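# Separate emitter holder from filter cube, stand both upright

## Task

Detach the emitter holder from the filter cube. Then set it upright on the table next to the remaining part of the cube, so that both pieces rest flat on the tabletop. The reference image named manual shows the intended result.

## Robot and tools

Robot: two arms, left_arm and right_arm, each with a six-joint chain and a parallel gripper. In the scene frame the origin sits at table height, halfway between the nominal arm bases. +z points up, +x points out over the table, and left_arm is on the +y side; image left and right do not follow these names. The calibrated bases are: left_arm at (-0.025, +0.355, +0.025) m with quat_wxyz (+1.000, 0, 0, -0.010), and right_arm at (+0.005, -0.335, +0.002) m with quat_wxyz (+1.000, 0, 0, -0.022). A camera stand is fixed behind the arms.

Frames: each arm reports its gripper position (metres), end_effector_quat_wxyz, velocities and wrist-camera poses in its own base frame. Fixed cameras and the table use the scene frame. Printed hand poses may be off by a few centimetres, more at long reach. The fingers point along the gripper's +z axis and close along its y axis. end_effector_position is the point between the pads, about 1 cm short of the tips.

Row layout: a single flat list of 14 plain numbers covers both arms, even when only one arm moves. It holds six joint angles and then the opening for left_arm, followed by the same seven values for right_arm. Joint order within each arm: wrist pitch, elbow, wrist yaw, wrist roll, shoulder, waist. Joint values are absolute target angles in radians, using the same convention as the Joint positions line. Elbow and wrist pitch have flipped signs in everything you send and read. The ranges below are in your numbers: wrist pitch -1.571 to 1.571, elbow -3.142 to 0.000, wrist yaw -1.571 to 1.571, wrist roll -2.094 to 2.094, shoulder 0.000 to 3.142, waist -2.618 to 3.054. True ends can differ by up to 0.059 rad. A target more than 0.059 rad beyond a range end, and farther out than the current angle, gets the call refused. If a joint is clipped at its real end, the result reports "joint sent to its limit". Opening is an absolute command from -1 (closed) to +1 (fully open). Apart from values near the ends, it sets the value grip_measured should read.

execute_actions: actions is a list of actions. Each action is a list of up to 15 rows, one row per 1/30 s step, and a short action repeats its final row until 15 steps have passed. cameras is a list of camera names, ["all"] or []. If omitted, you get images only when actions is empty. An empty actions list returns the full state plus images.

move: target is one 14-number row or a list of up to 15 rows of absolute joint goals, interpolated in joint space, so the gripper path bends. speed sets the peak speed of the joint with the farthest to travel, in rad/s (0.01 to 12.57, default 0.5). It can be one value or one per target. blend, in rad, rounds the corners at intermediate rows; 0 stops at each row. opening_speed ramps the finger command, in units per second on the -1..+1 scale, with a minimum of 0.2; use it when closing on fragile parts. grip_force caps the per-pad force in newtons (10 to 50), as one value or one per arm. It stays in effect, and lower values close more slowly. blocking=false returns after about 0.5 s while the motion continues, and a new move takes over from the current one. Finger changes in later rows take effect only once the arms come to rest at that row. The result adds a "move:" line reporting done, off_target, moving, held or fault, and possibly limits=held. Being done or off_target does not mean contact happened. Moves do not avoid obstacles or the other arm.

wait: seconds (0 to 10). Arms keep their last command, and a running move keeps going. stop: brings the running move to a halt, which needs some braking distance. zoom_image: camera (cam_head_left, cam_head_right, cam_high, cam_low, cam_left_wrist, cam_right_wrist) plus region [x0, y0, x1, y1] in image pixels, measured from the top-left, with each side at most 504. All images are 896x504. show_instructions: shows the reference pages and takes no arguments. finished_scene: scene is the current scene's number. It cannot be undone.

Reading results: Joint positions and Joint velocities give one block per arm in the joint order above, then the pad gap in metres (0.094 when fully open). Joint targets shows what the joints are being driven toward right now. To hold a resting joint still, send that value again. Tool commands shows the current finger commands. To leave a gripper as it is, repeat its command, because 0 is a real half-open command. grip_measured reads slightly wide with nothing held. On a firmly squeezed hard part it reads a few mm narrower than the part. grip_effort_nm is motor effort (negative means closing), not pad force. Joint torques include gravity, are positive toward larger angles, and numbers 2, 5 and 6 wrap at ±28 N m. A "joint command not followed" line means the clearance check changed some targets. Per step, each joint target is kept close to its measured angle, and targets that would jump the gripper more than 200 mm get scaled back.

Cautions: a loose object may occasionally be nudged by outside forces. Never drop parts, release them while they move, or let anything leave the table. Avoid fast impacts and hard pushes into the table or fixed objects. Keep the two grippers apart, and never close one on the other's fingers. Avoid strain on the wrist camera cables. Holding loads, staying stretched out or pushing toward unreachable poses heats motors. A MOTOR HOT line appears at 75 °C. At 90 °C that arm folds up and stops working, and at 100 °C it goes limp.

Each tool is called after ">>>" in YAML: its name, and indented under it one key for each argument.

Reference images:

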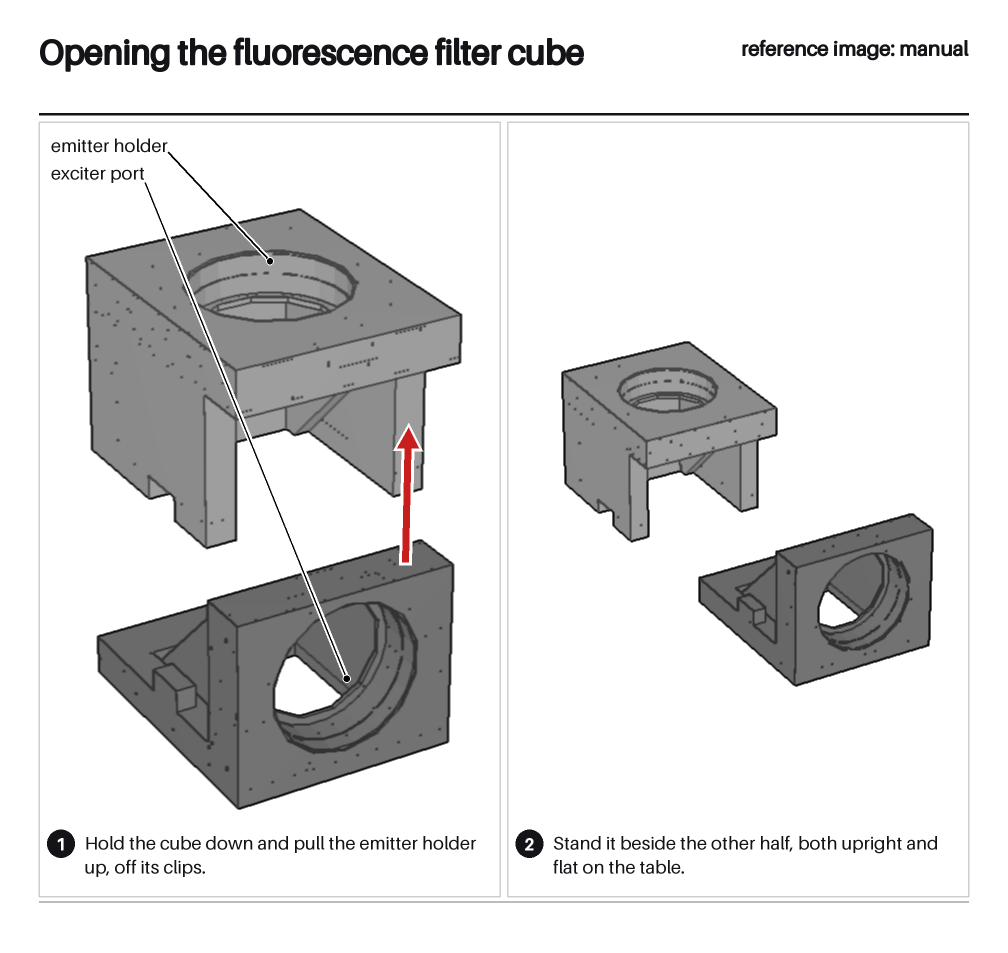

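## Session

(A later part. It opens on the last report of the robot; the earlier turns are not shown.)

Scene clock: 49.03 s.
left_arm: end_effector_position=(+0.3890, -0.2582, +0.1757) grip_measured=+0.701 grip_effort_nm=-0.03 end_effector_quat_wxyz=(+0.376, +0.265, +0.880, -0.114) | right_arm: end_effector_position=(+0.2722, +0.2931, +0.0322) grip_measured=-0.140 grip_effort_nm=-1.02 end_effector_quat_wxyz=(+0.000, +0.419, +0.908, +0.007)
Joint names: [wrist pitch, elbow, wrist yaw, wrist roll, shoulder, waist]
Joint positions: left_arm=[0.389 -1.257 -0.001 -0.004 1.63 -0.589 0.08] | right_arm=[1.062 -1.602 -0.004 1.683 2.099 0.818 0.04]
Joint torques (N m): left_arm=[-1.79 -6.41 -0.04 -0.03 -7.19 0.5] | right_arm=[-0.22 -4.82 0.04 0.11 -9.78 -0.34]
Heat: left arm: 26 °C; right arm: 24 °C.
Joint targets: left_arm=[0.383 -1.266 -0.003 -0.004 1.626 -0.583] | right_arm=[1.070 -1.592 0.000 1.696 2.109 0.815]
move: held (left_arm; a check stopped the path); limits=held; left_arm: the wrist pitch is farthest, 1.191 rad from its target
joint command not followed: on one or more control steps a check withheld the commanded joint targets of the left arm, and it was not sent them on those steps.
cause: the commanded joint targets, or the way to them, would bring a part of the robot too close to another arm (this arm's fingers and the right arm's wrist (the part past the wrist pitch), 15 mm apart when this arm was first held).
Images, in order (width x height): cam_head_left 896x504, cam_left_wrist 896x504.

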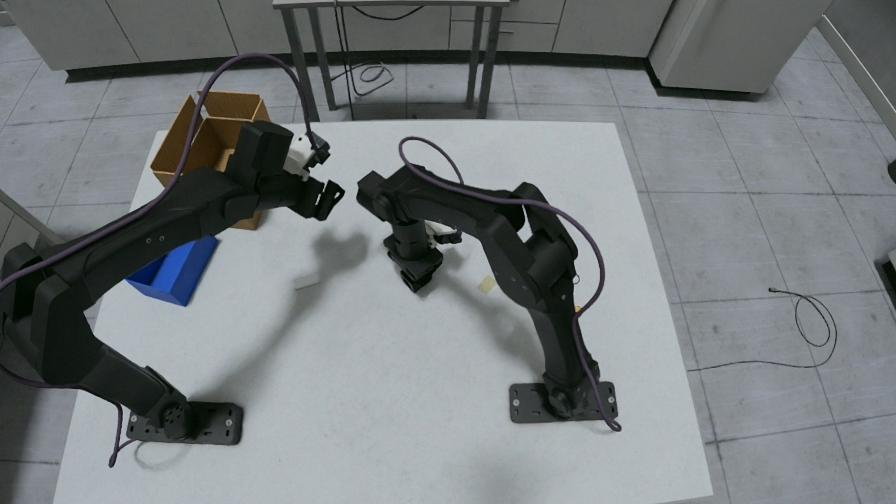

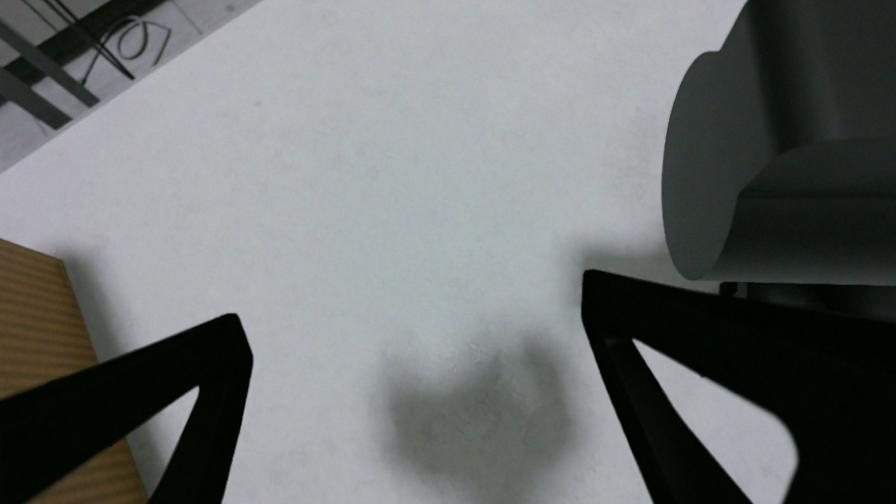

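>>> move:
  target:
    - [-0.802,-0.411,0,0,1.713,-0.45,0.7,1.07,-1.592,0,1.696,2.109,0.815,-0.4]
    - [-0.802,-0.411,0,0,1.713,-0.893,0.7,1.07,-1.592,0,1.696,2.109,0.815,-0.4]
  speed: 0.8
  cameras: ["cam_left_wrist","cam_head_left"]

Scene clock: 52.70 s.
left_arm: end_effector_position=(+0.2524, -0.3118, +0.0425) grip_measured=+0.701 grip_effort_nm=-0.02 end_effector_quat_wxyz=(+0.460, +0.370, +0.776, -0.222) | right_arm: end_effector_position=(+0.2722, +0.2931, +0.0322) grip_measured=-0.140 grip_effort_nm=-1.02 end_effector_quat_wxyz=(+0.000, +0.419, +0.908, +0.007)
Joint names: [wrist pitch, elbow, wrist yaw, wrist roll, shoulder, waist]
Joint positions: left_arm=[-0.786 -0.416 0.003 -0.004 1.701 -0.891 0.08] | right_arm=[1.062 -1.602 -0.004 1.683 2.099 0.818 0.04]
Joint torques (N m): left_arm=[-2.09 -3.23 -0.05 0.02 -4.34 -0.09] | right_arm=[-0.21 -4.81 0.02 0.11 -9.76 -0.35]
Heat: left arm: 26 °C; right arm: 24 °C.
Joint targets: left_arm=[-0.802 -0.411 0.000 0.000 1.713 -0.893] | right_arm=[1.070 -1.592 0.000 1.696 2.109 0.815]
move: done
Images, in order (width x height): cam_head_left 896x504, cam_left_wrist 896x504.

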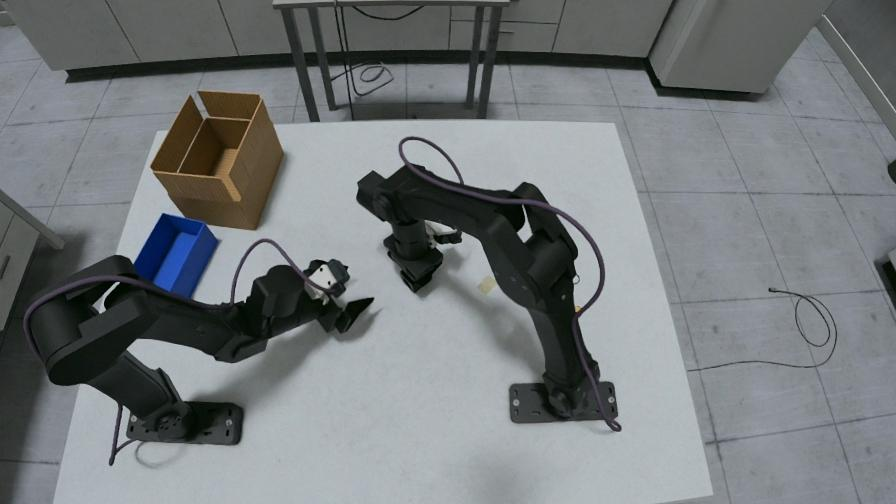

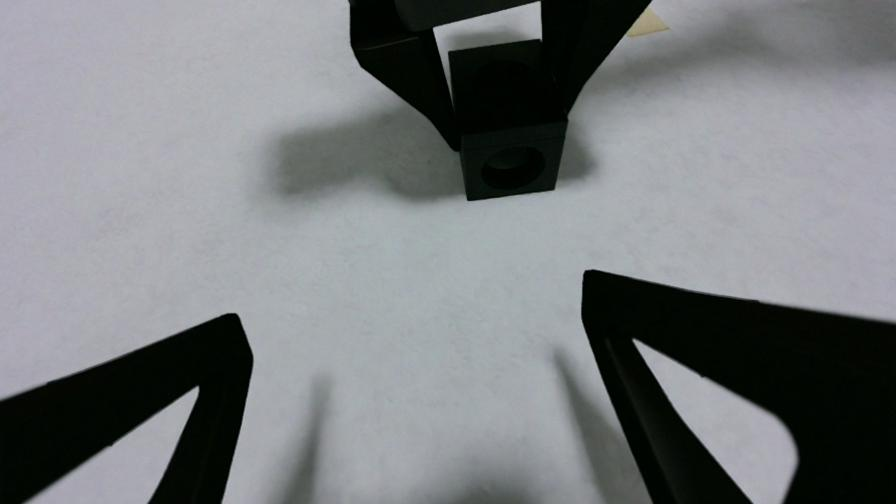

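>>> move:
  target: [-0.802,-0.411,-0.158,-0.075,1.713,-1.07,0.7,1.07,-1.592,0,1.696,2.109,0.815,-0.4]
  cameras: ["cam_left_wrist","cam_head_left"]

>>> zoom_image:
  camera: "cam_head_left"
  region: [290, 220, 450, 350]

Scene clock: 56.73 s.
left_arm: end_effector_position=(+0.2170, -0.3364, +0.0434) grip_measured=+0.701 grip_effort_nm=-0.03 end_effector_quat_wxyz=(+0.464, +0.378, +0.771, -0.220) | right_arm: end_effector_position=(+0.2722, +0.2931, +0.0322) grip_measured=-0.140 grip_effort_nm=-1.02 end_effector_quat_wxyz=(+0.000, +0.419, +0.908, +0.007)
Joint names: [wrist pitch, elbow, wrist yaw, wrist roll, shoulder, waist]
Joint positions: left_arm=[-0.786 -0.416 -0.147 -0.067 1.701 -1.067 0.08] | right_arm=[1.062 -1.602 -0.004 1.683 2.099 0.818 0.04]
Joint torques (N m): left_arm=[-2.09 -3.22 -0.16 -0.1 -4.34 -0.24] | right_arm=[-0.21 -4.81 0.04 0.11 -9.87 -0.36]
Heat: left arm: 26 °C; right arm: 24 °C.
Joint targets: left_arm=[-0.802 -0.411 -0.158 -0.075 1.713 -1.070] | right_arm=[1.070 -1.592 0.000 1.696 2.109 0.815]
move: done
Images, in order (width x height): cam_head_left 896x504, cam_left_wrist 896x504.

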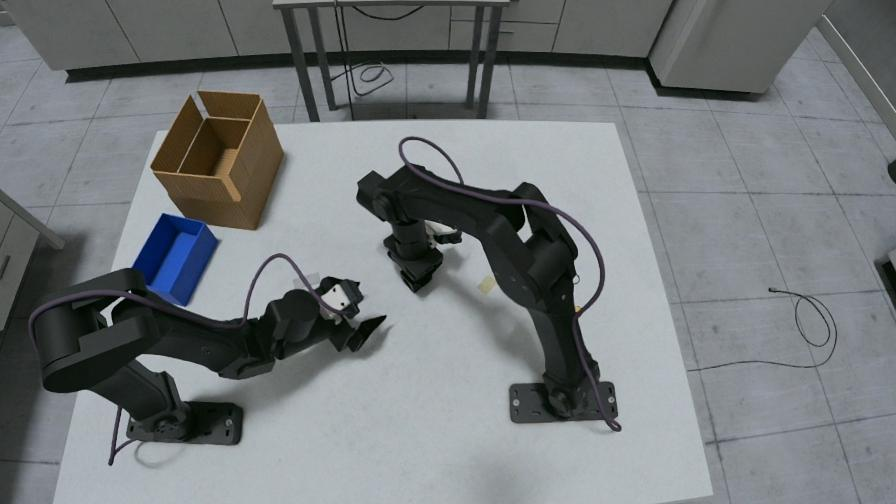

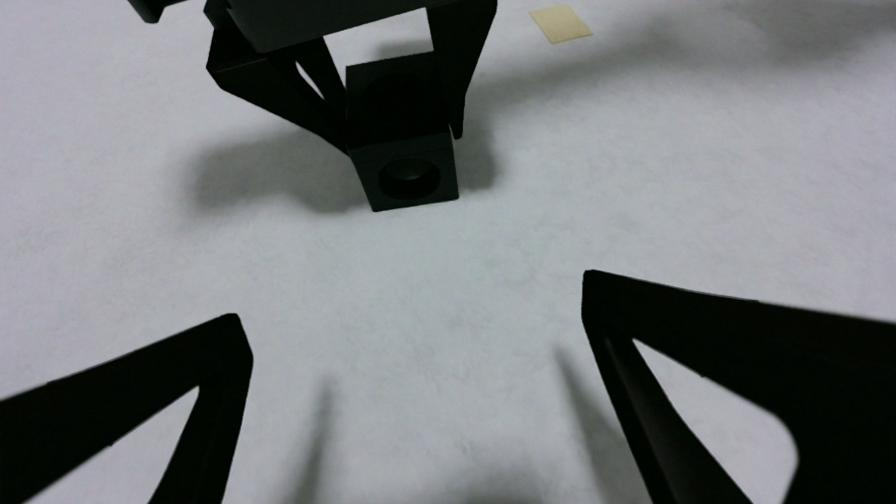

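Scaled by 3.150 from the camera's 896x504 image, which has a finer 1280x720 frame.

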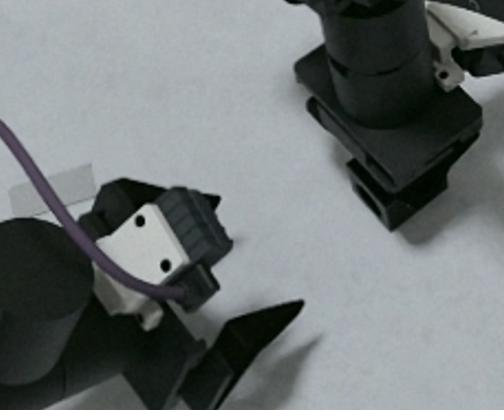

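>>> move:
  target: [-0.893,-0.592,-0.187,-0.088,1.985,-1.091,0.7,1.07,-1.592,0,1.696,2.109,0.815,-0.4]
  speed: 0.4
  cameras: ["cam_left_wrist","cam_head_left","cam_low"]

>>> zoom_image:
  camera: "cam_head_left"
  region: [320, 230, 450, 340]

>>> zoom_image:
  camera: "cam_low"
  region: [430, 235, 490, 290]

Scene clock: 59.17 s.
left_arm: end_effector_position=(+0.2348, -0.3733, +0.0091) grip_measured=+0.701 grip_effort_nm=-0.03 end_effector_quat_wxyz=(+0.460, +0.375, +0.776, -0.212) | right_arm: end_effector_position=(+0.2722, +0.2931, +0.0322) grip_measured=-0.140 grip_effort_nm=-1.02 end_effector_quat_wxyz=(+0.000, +0.419, +0.908, +0.007)
Joint names: [wrist pitch, elbow, wrist yaw, wrist roll, shoulder, waist]
Joint positions: left_arm=[-0.876 -0.575 -0.176 -0.081 1.967 -1.083 0.08] | right_arm=[1.062 -1.602 -0.004 1.683 2.099 0.818 0.04]
Joint torques (N m): left_arm=[-2.11 -4.56 -0.21 -0.11 -5.71 -0.61] | right_arm=[-0.23 -4.81 0.04 0.11 -9.77 -0.35]
Heat: left arm: 27 °C; right arm: 24 °C.
Joint targets: left_arm=[-0.893 -0.592 -0.187 -0.088 1.985 -1.091] | right_arm=[1.070 -1.592 0.000 1.696 2.109 0.815]
move: done
Images, in order (width x height): cam_head_left 896x504, cam_low 896x504, cam_left_wrist 896x504.

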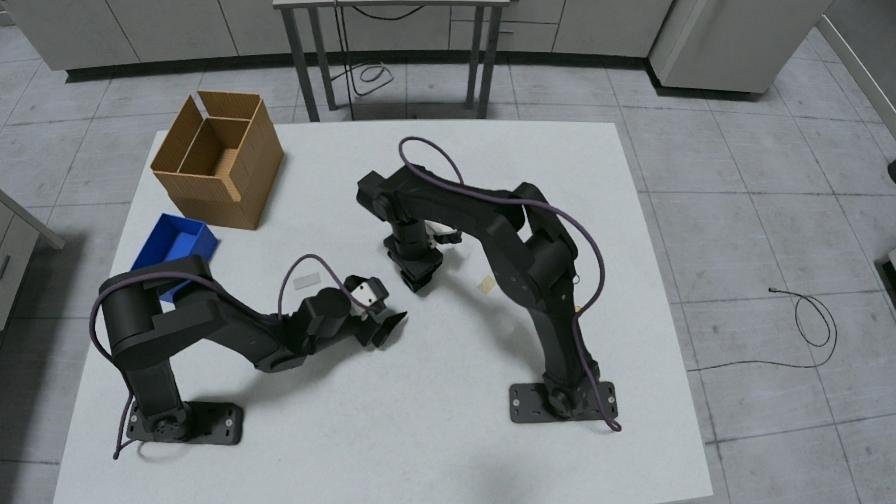

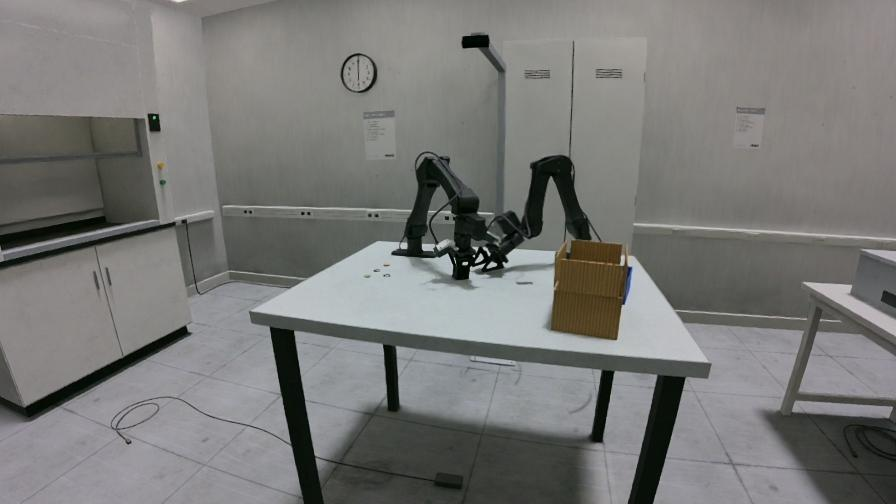

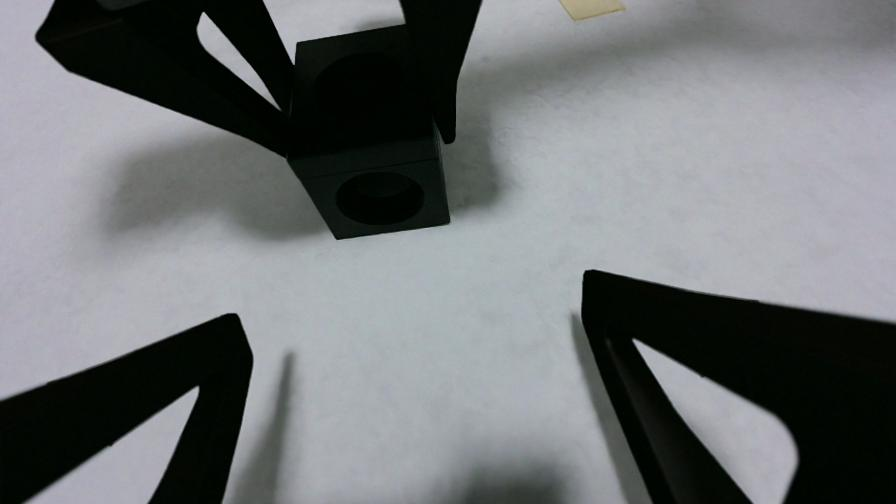

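Scaled by 3.877 from the camera's 896x504 image, which has a finer 1280x720 frame.

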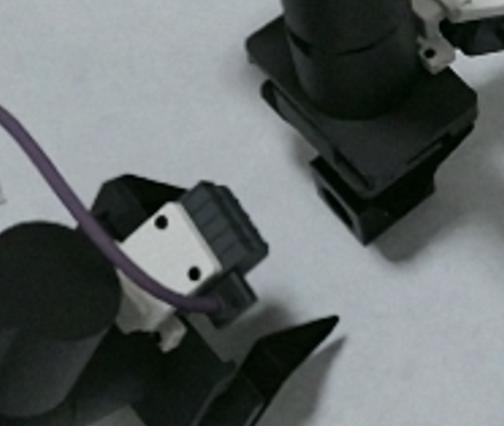

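Scaled by 8.400 from the camera's 896x504 image, which has a finer 1280x720 frame.

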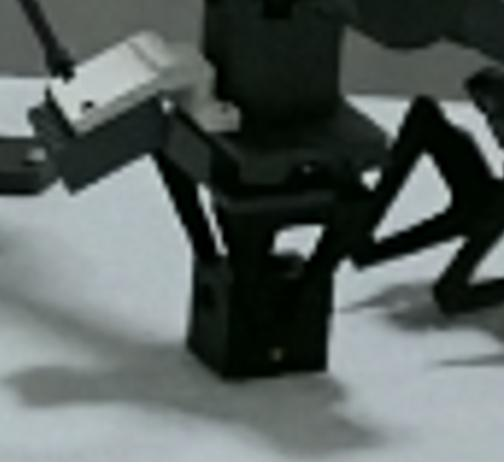

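>>> move:
  target: [-0.858,-0.779,-0.150,-0.070,2.137,-1.052,0.7,1.07,-1.592,0,1.696,2.109,0.815,-0.4]
  speed: 0.2
  cameras: ["cam_left_wrist","cam_low"]

>>> zoom_image:
  camera: "cam_low"
  region: [430, 235, 490, 290]

Scene clock: 61.40 s.
left_arm: end_effector_position=(+0.2638, -0.4118, +0.0029) grip_measured=+0.701 grip_effort_nm=-0.03 end_effector_quat_wxyz=(+0.470, +0.368, +0.771, -0.223) | right_arm: end_effector_position=(+0.2722, +0.2931, +0.0322) grip_measured=-0.140 grip_effort_nm=-1.02 end_effector_quat_wxyz=(+0.000, +0.419, +0.908, +0.007)
Joint names: [wrist pitch, elbow, wrist yaw, wrist roll, shoulder, waist]
Joint positions: left_arm=[-0.87 -0.762 -0.153 -0.077 2.115 -1.059 0.08] | right_arm=[1.062 -1.602 -0.004 1.683 2.099 0.818 0.04]
Joint torques (N m): left_arm=[-1.8 -4.72 -0.06 0.12 -6.78 0.58] | right_arm=[-0.21 -4.78 0.03 0.13 -9.78 -0.34]
Heat: left arm: 27 °C; right arm: 24 °C.
Joint targets: left_arm=[-0.858 -0.779 -0.150 -0.070 2.137 -1.052] | right_arm=[1.070 -1.592 0.000 1.696 2.109 0.815]
move: done
Images, in order (width x height): cam_low 896x504, cam_left_wrist 896x504.

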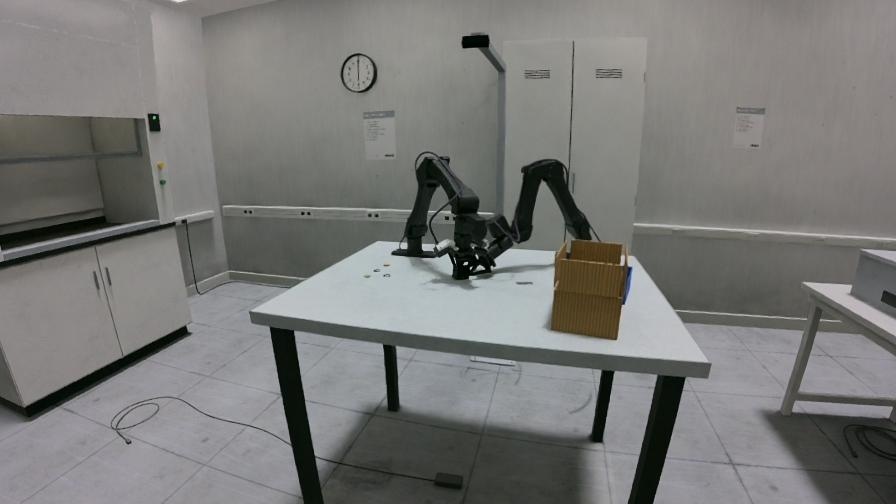

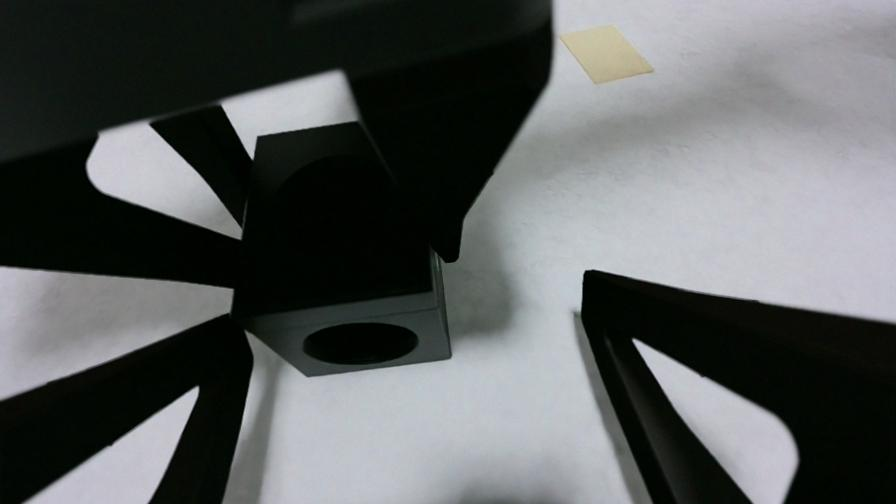

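Scaled by 8.400 from the camera's 896x504 image, which has a finer 1280x720 frame.

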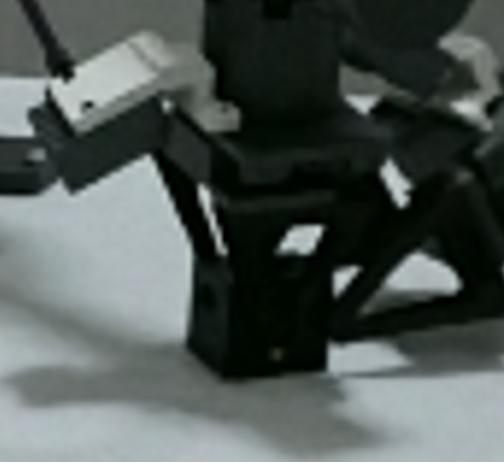

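>>> move:
  target: [-0.89,-0.779,-0.112,-0.055,2.169,-1.008,0.7,1.07,-1.592,0,1.696,2.109,0.815,-0.4]
  speed: 0.1
  cameras: ["cam_left_wrist","cam_low"]

>>> zoom_image:
  camera: "cam_low"
  region: [430, 235, 490, 290]

Scene clock: 63.00 s.
left_arm: end_effector_position=(+0.2755, -0.4021, -0.0089) grip_measured=+0.701 grip_effort_nm=-0.03 end_effector_quat_wxyz=(+0.462, +0.367, +0.777, -0.218) | right_arm: end_effector_position=(+0.2722, +0.2931, +0.0322) grip_measured=-0.140 grip_effort_nm=-1.02 end_effector_quat_wxyz=(+0.000, +0.419, +0.908, +0.007)
Joint names: [wrist pitch, elbow, wrist yaw, wrist roll, shoulder, waist]
Joint positions: left_arm=[-0.879 -0.763 -0.116 -0.063 2.144 -1.015 0.08] | right_arm=[1.062 -1.602 -0.004 1.683 2.099 0.818 0.04]
Joint torques (N m): left_arm=[-2.01 -4.52 0.02 0.12 -6.71 0.59] | right_arm=[-0.23 -4.78 0.02 0.11 -9.74 -0.34]
Heat: left arm: 27 °C; right arm: 24 °C.
Joint targets: left_arm=[-0.890 -0.779 -0.112 -0.055 2.169 -1.008] | right_arm=[1.070 -1.592 0.000 1.696 2.109 0.815]
move: done
Images, in order (width x height): cam_low 896x504, cam_left_wrist 896x504.

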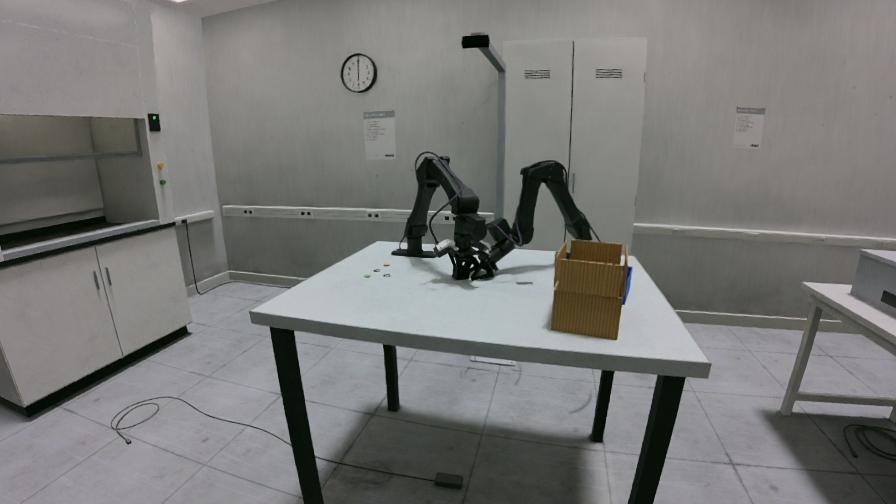

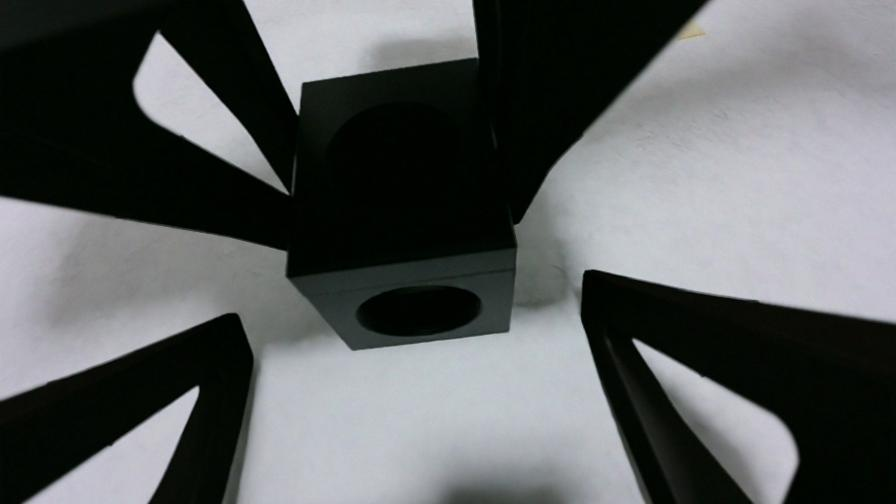

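Scaled by 8.400 from the camera's 896x504 image, which has a finer 1280x720 frame.

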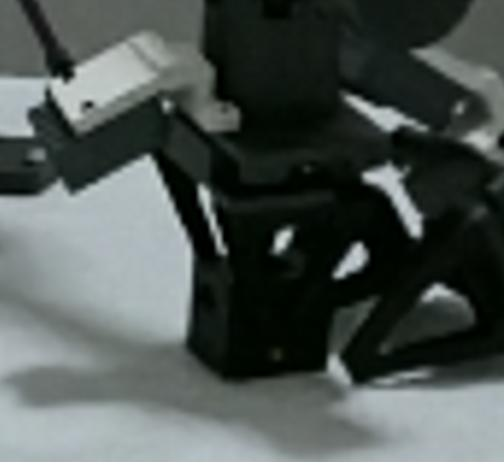

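>>> move:
  target: [-0.89,-0.779,-0.112,-0.055,2.169,-1.008,-0.4,1.07,-1.592,0,1.696,2.109,0.815,-0.4]
  opening_speed: 0.4
  cameras: ["cam_left_wrist"]

Scene clock: 66.67 s.
left_arm: end_effector_position=(+0.2747, -0.4028, -0.0089) grip_measured=-0.191 grip_effort_nm=-0.97 end_effector_quat_wxyz=(+0.461, +0.369, +0.776, -0.220) | right_arm: end_effector_position=(+0.2727, +0.2939, +0.0322) grip_measured=-0.140 grip_effort_nm=-1.02 end_effector_quat_wxyz=(+0.001, +0.419, +0.908, +0.009)
Joint names: [wrist pitch, elbow, wrist yaw, wrist roll, shoulder, waist]
Joint positions: left_arm=[-0.879 -0.763 -0.11 -0.062 2.144 -1.015 0.038] | right_arm=[1.058 -1.602 -0.004 1.683 2.099 0.818 0.04]
Joint torques (N m): left_arm=[-2.03 -4.55 -0.08 0.05 -6.71 0.57] | right_arm=[-0.19 -4.78 0.04 0.11 -9.76 -0.32]
Heat: left arm: 27 °C; right arm: 25 °C.
Joint targets: left_arm=[-0.890 -0.779 -0.112 -0.055 2.169 -1.008] | right_arm=[1.070 -1.592 0.000 1.696 2.109 0.815]
move: done
Images, in order (width x height): cam_left_wrist 896x504.

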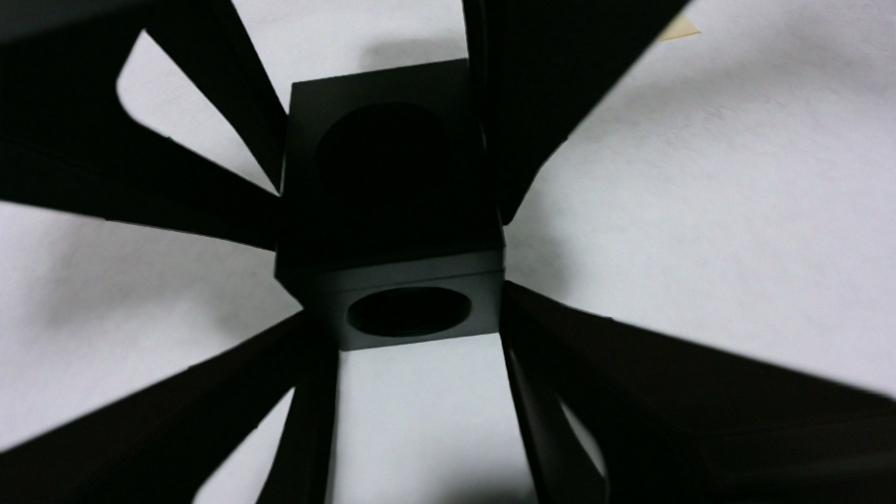

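>>> move:
  target:
    - [-0.89,-0.779,-0.112,-0.055,2.169,-1.008,-0.4,1.166,-1.666,0,1.696,2.089,0.815,-0.4]
    - [-0.89,-0.779,-0.112,-0.055,2.169,-1.008,-0.4,1.35,-1.832,0,1.696,2.071,0.815,-0.4]
  speed: [0.1,0.3]
  blend: [0.03,0]
  cameras: ["cam_left_wrist","cam_right_wrist","cam_low"]

>>> zoom_image:
  camera: "cam_low"
  region: [430, 225, 500, 290]

Scene clock: 69.27 s.
left_arm: end_effector_position=(+0.2872, -0.4187, +0.0283) grip_measured=-0.191 grip_effort_nm=-0.98 end_effector_quat_wxyz=(+0.514, +0.340, +0.744, -0.258) | right_arm: end_effector_position=(+0.2849, +0.2798, +0.0769) grip_measured=-0.144 grip_effort_nm=-1.02 end_effector_quat_wxyz=(+0.032, +0.423, +0.905, -0.022)
Joint names: [wrist pitch, elbow, wrist yaw, wrist roll, shoulder, waist]
Joint positions: left_arm=[-1.015 -0.782 -0.109 -0.075 2.144 -1.01 0.038] | right_arm=[1.273 -1.78 0.074 1.682 2.099 0.807 0.04]
Joint torques (N m): left_arm=[-0.73 -3.17 -0.07 0.21 -6.8 0.25] | right_arm=[0.52 -11.06 -0.82 0.11 -13.03 0.61]
Heat: left arm: 27 °C; right arm: 25 °C.
Joint targets: left_arm=[-0.890 -0.779 -0.112 -0.055 2.169 -1.008] | right_arm=[1.350 -1.832 0.000 1.696 2.071 0.815]
move: off_target (left_arm, right_arm); left_arm: the wrist pitch is farthest, 0.125 rad from its target; right_arm: the wrist pitch is farthest, 0.077 rad from its target
Images, in order (width x height): cam_low 896x504, cam_left_wrist 896x504, cam_right_wrist 896x504.

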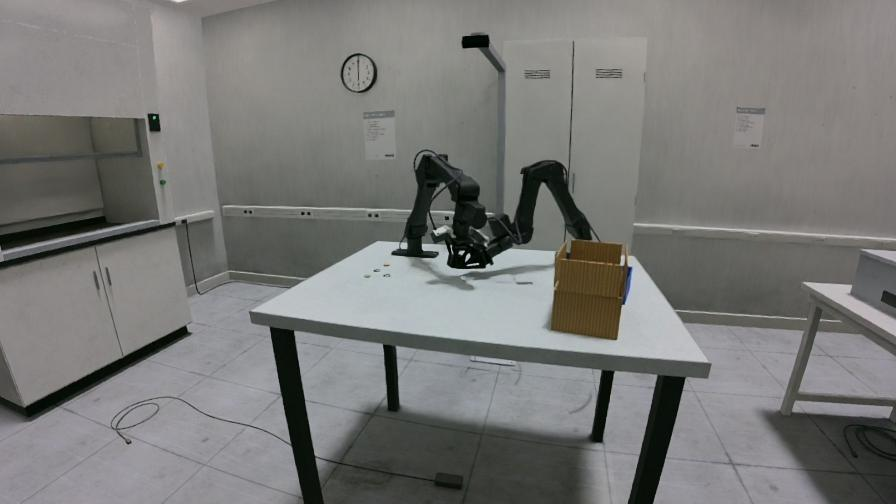

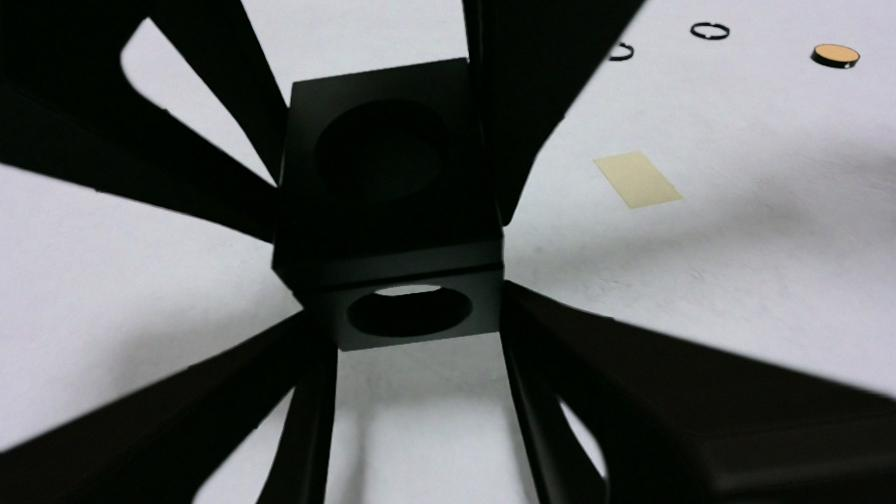

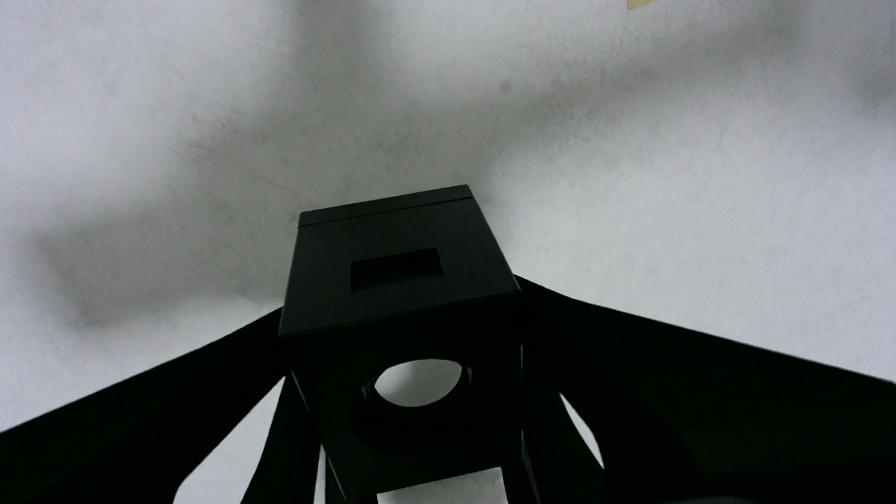

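Scaled by 7.200 from the camera's 896x504 image, which has a finer 1280x720 frame.

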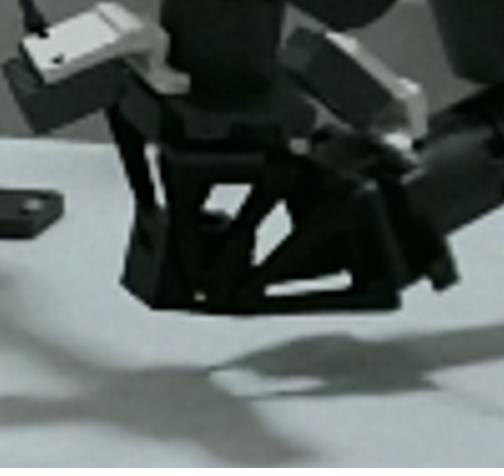

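>>> move:
  target:
    - [-0.642,-0.800,-0.112,-0.055,1.942,-1.008,-0.6,1.56,-2.099,0,1.696,2.102,0.815,-0.6]
    - [-0.44,-0.800,-0.112,-0.055,1.942,-1.008,-0.6,1.56,-2.099,0,1.696,2.102,0.815,-0.6]
  speed: [0.3,0.2]
  blend: [0.03,0]
  cameras: ["cam_left_wrist","cam_right_wrist","cam_low"]

Scene clock: 72.57 s.
left_arm: end_effector_position=(+0.2629, -0.3801, -0.0031) grip_measured=-0.192 grip_effort_nm=-0.98 end_effector_quat_wxyz=(+0.387, +0.394, +0.816, -0.172) | right_arm: end_effector_position=(+0.2816, +0.2966, +0.1502) grip_measured=-0.145 grip_effort_nm=-1.02 end_effector_quat_wxyz=(+0.005, +0.424, +0.906, +0.019)
Joint names: [wrist pitch, elbow, wrist yaw, wrist roll, shoulder, waist]
Joint positions: left_arm=[-0.483 -0.787 -0.109 -0.06 1.97 -1.01 0.038] | right_arm=[1.507 -2.074 -0.002 1.683 2.099 0.808 0.04]
Joint torques (N m): left_arm=[-1.35 -4.96 -0.1 0.02 -9.94 0.17] | right_arm=[0.17 -8.34 0.01 0.11 -10.48 0.55]
Heat: left arm: 27 °C; right arm: 25 °C.
Joint targets: left_arm=[-0.440 -0.800 -0.112 -0.055 1.942 -1.008] | right_arm=[1.560 -2.099 0.000 1.696 2.102 0.815]
move: off_target (left_arm, right_arm); left_arm: the wrist pitch is farthest, 0.043 rad from its target; right_arm: the wrist pitch is farthest, 0.053 rad from its target
Images, in order (width x height): cam_low 896x504, cam_left_wrist 896x504, cam_right_wrist 896x504.

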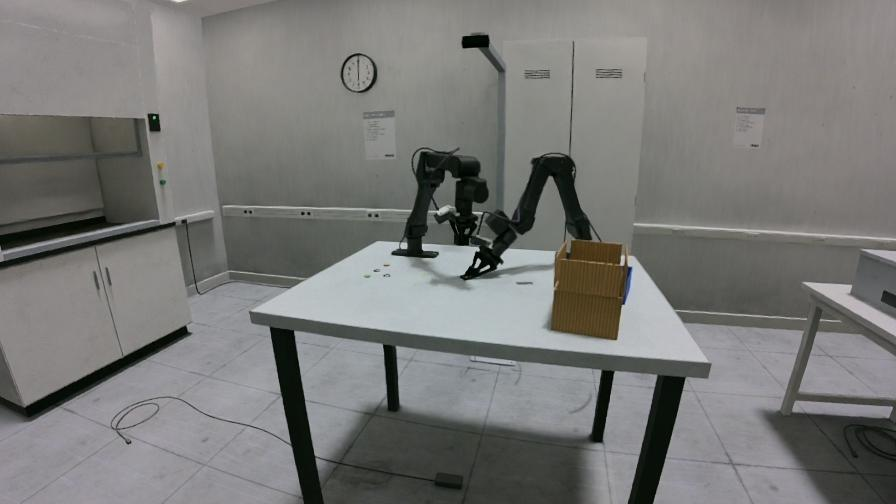

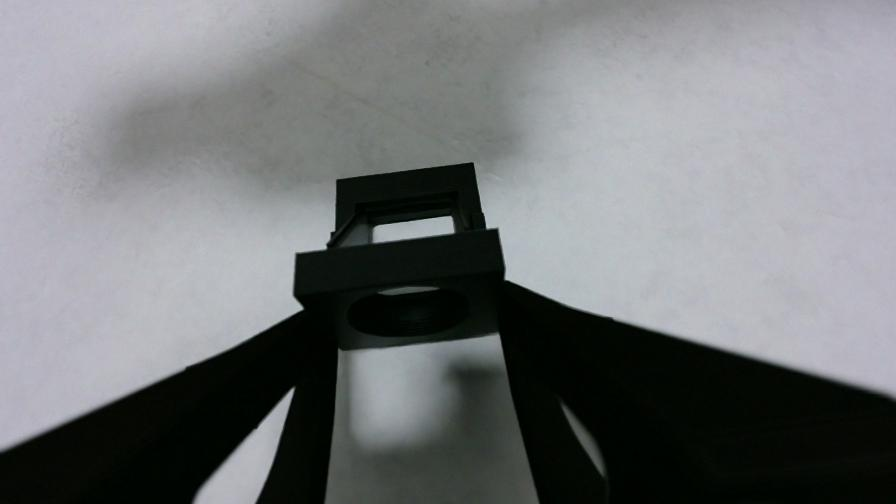

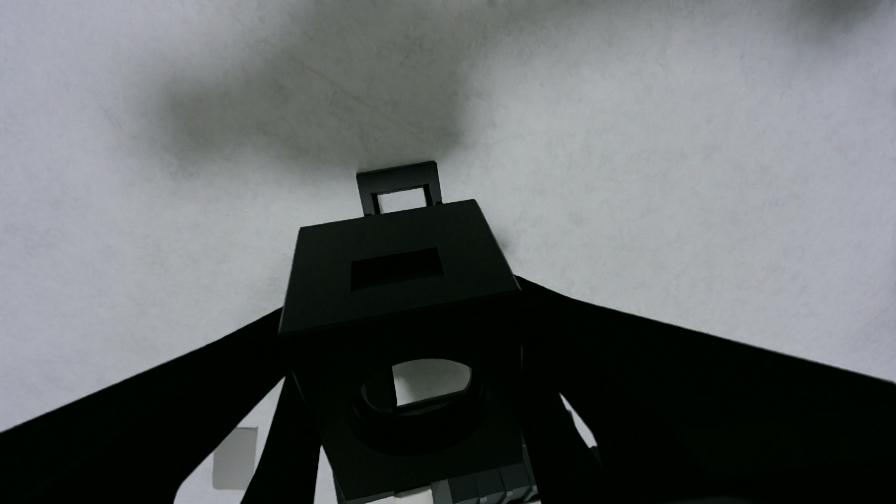

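>>> move:
  target:
    - [-0.642,-0.800,-0.112,-0.055,1.942,-1.008,-0.4,1.56,-2.099,0,1.38,2.102,0.5,-0.6]
    - [-0.87,-0.785,-0.112,-0.055,2.13,-1.008,-0.4,1.166,-1.666,0,1.38,2.089,0.5,-0.6]
    - [-0.89,-0.779,-0.112,-0.055,2.171,-1.008,-0.4,1.066,-1.588,0,1.38,2.113,0.5,-0.6]
  speed: [0.4,0.4,0.08]
  blend: [0.03,0.03,0]
  cameras: ["cam_left_wrist","cam_right_wrist","cam_low"]

>>> zoom_image:
  camera: "cam_low"
  region: [410, 225, 500, 290]

Scene clock: 77.67 s.
left_arm: end_effector_position=(+0.2795, -0.4065, -0.0076) grip_measured=-0.192 grip_effort_nm=-0.98 end_effector_quat_wxyz=(+0.462, +0.368, +0.776, -0.219) | right_arm: end_effector_position=(+0.3510, +0.1932, +0.0308) grip_measured=-0.145 grip_effort_nm=-1.02 end_effector_quat_wxyz=(+0.002, +0.428, +0.904, +0.009)
Joint names: [wrist pitch, elbow, wrist yaw, wrist roll, shoulder, waist]
Joint positions: left_arm=[-0.863 -0.787 -0.109 -0.06 2.15 -1.01 0.038] | right_arm=[1.052 -1.597 -0.007 1.381 2.099 0.498 0.04]
Joint torques (N m): left_arm=[-2.16 -2.66 -0.09 0.02 -7.04 0.21] | right_arm=[-0.12 -4.9 0.07 -0.04 -9.46 0.17]
Heat: left arm: 27 °C; right arm: 25 °C.
Joint targets: left_arm=[-0.890 -0.779 -0.112 -0.055 2.171 -1.008] | right_arm=[1.066 -1.588 0.000 1.380 2.113 0.500]
move: done
Images, in order (width x height): cam_low 896x504, cam_left_wrist 896x504, cam_right_wrist 896x504.

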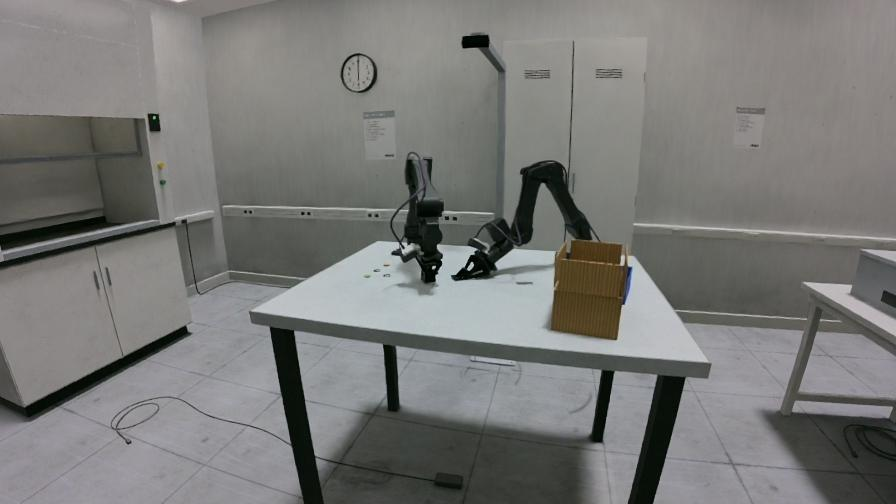

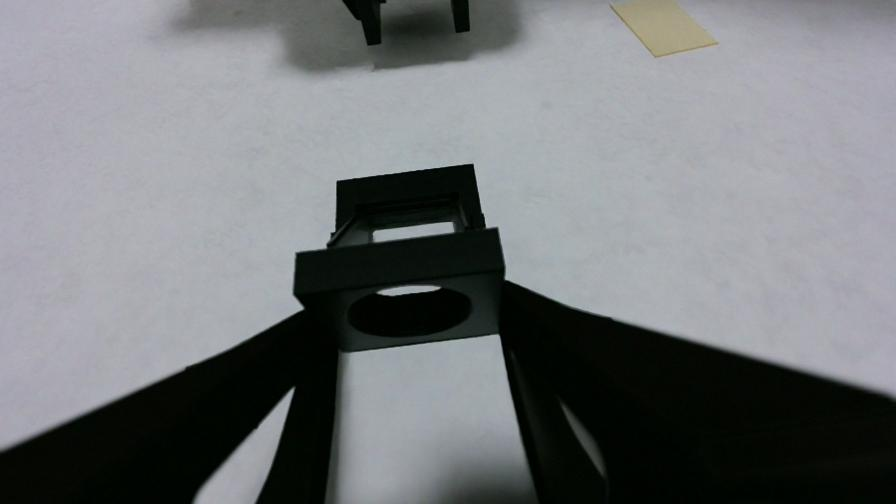

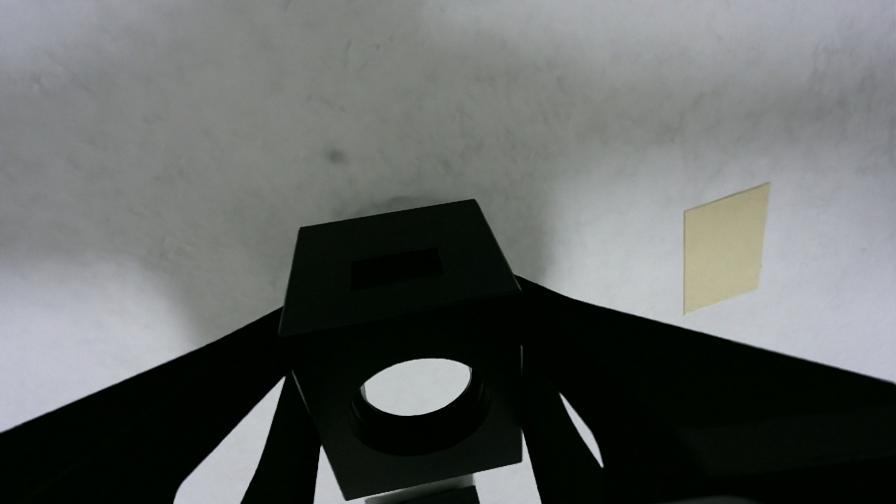

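Scaled by 5.600 from the camera's 896x504 image, which has a finer 1280x720 frame.

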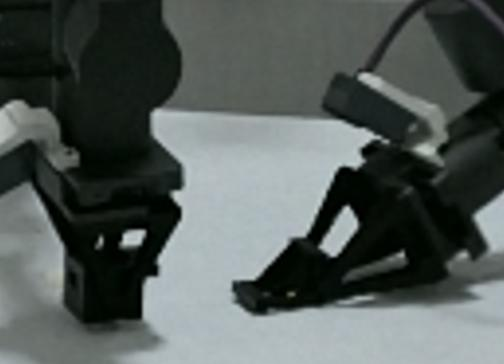

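>>> move:
  target:
    - [-0.888,-0.779,-0.112,-0.055,2.181,-1.008,-0.4,1.066,-1.584,0,1.38,2.12,0.5,-0.6]
    - [-0.888,-0.779,-0.112,-0.055,2.181,-1.008,0.4,1.066,-1.584,0,1.38,2.12,0.5,0.4]
  speed: 0.05
  opening_speed: 0.5
  cameras: ["cam_left_wrist","cam_right_wrist"]

Scene clock: 80.97 s.
left_arm: end_effector_position=(+0.2796, -0.4067, -0.0087) grip_measured=+0.398 grip_effort_nm=0.14 end_effector_quat_wxyz=(+0.463, +0.368, +0.776, -0.220) | right_arm: end_effector_position=(+0.3512, +0.1933, +0.0308) grip_measured=+0.397 grip_effort_nm=0.15 end_effector_quat_wxyz=(+0.002, +0.428, +0.904, +0.009)
Joint names: [wrist pitch, elbow, wrist yaw, wrist roll, shoulder, waist]
Joint positions: left_arm=[-0.871 -0.787 -0.109 -0.06 2.157 -1.01 0.066] | right_arm=[1.051 -1.597 -0.007 1.381 2.099 0.498 0.066]
Joint torques (N m): left_arm=[-2.08 -2.62 -0.09 0.02 -6.79 0.21] | right_arm=[-0.16 -4.59 0.07 -0.03 -8.88 0.13]
Heat: left arm: 27 °C; right arm: 25 °C.
Joint targets: left_arm=[-0.888 -0.779 -0.112 -0.055 2.181 -1.008] | right_arm=[1.066 -1.584 0.000 1.380 2.120 0.500]
move: done
Images, in order (width x height): cam_left_wrist 896x504, cam_right_wrist 896x504.

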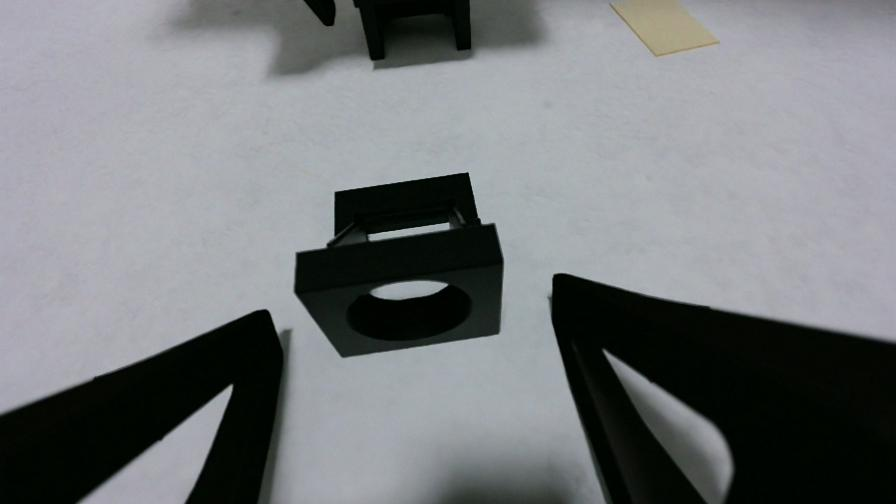

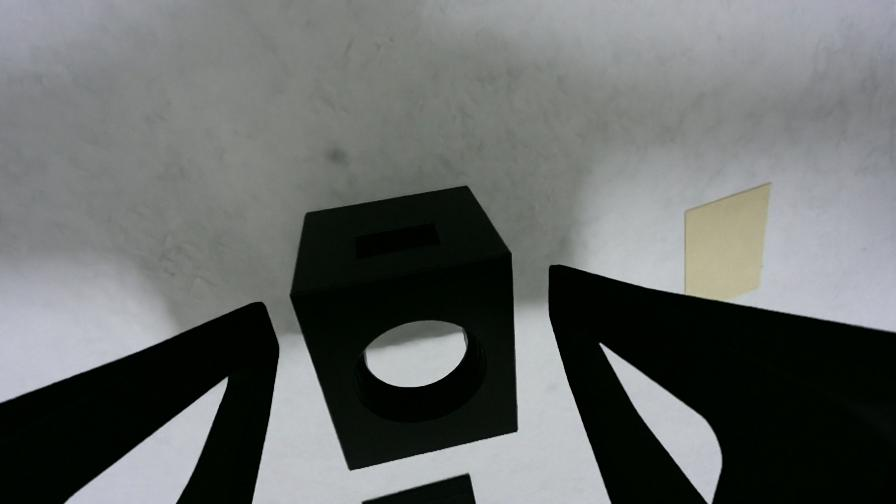

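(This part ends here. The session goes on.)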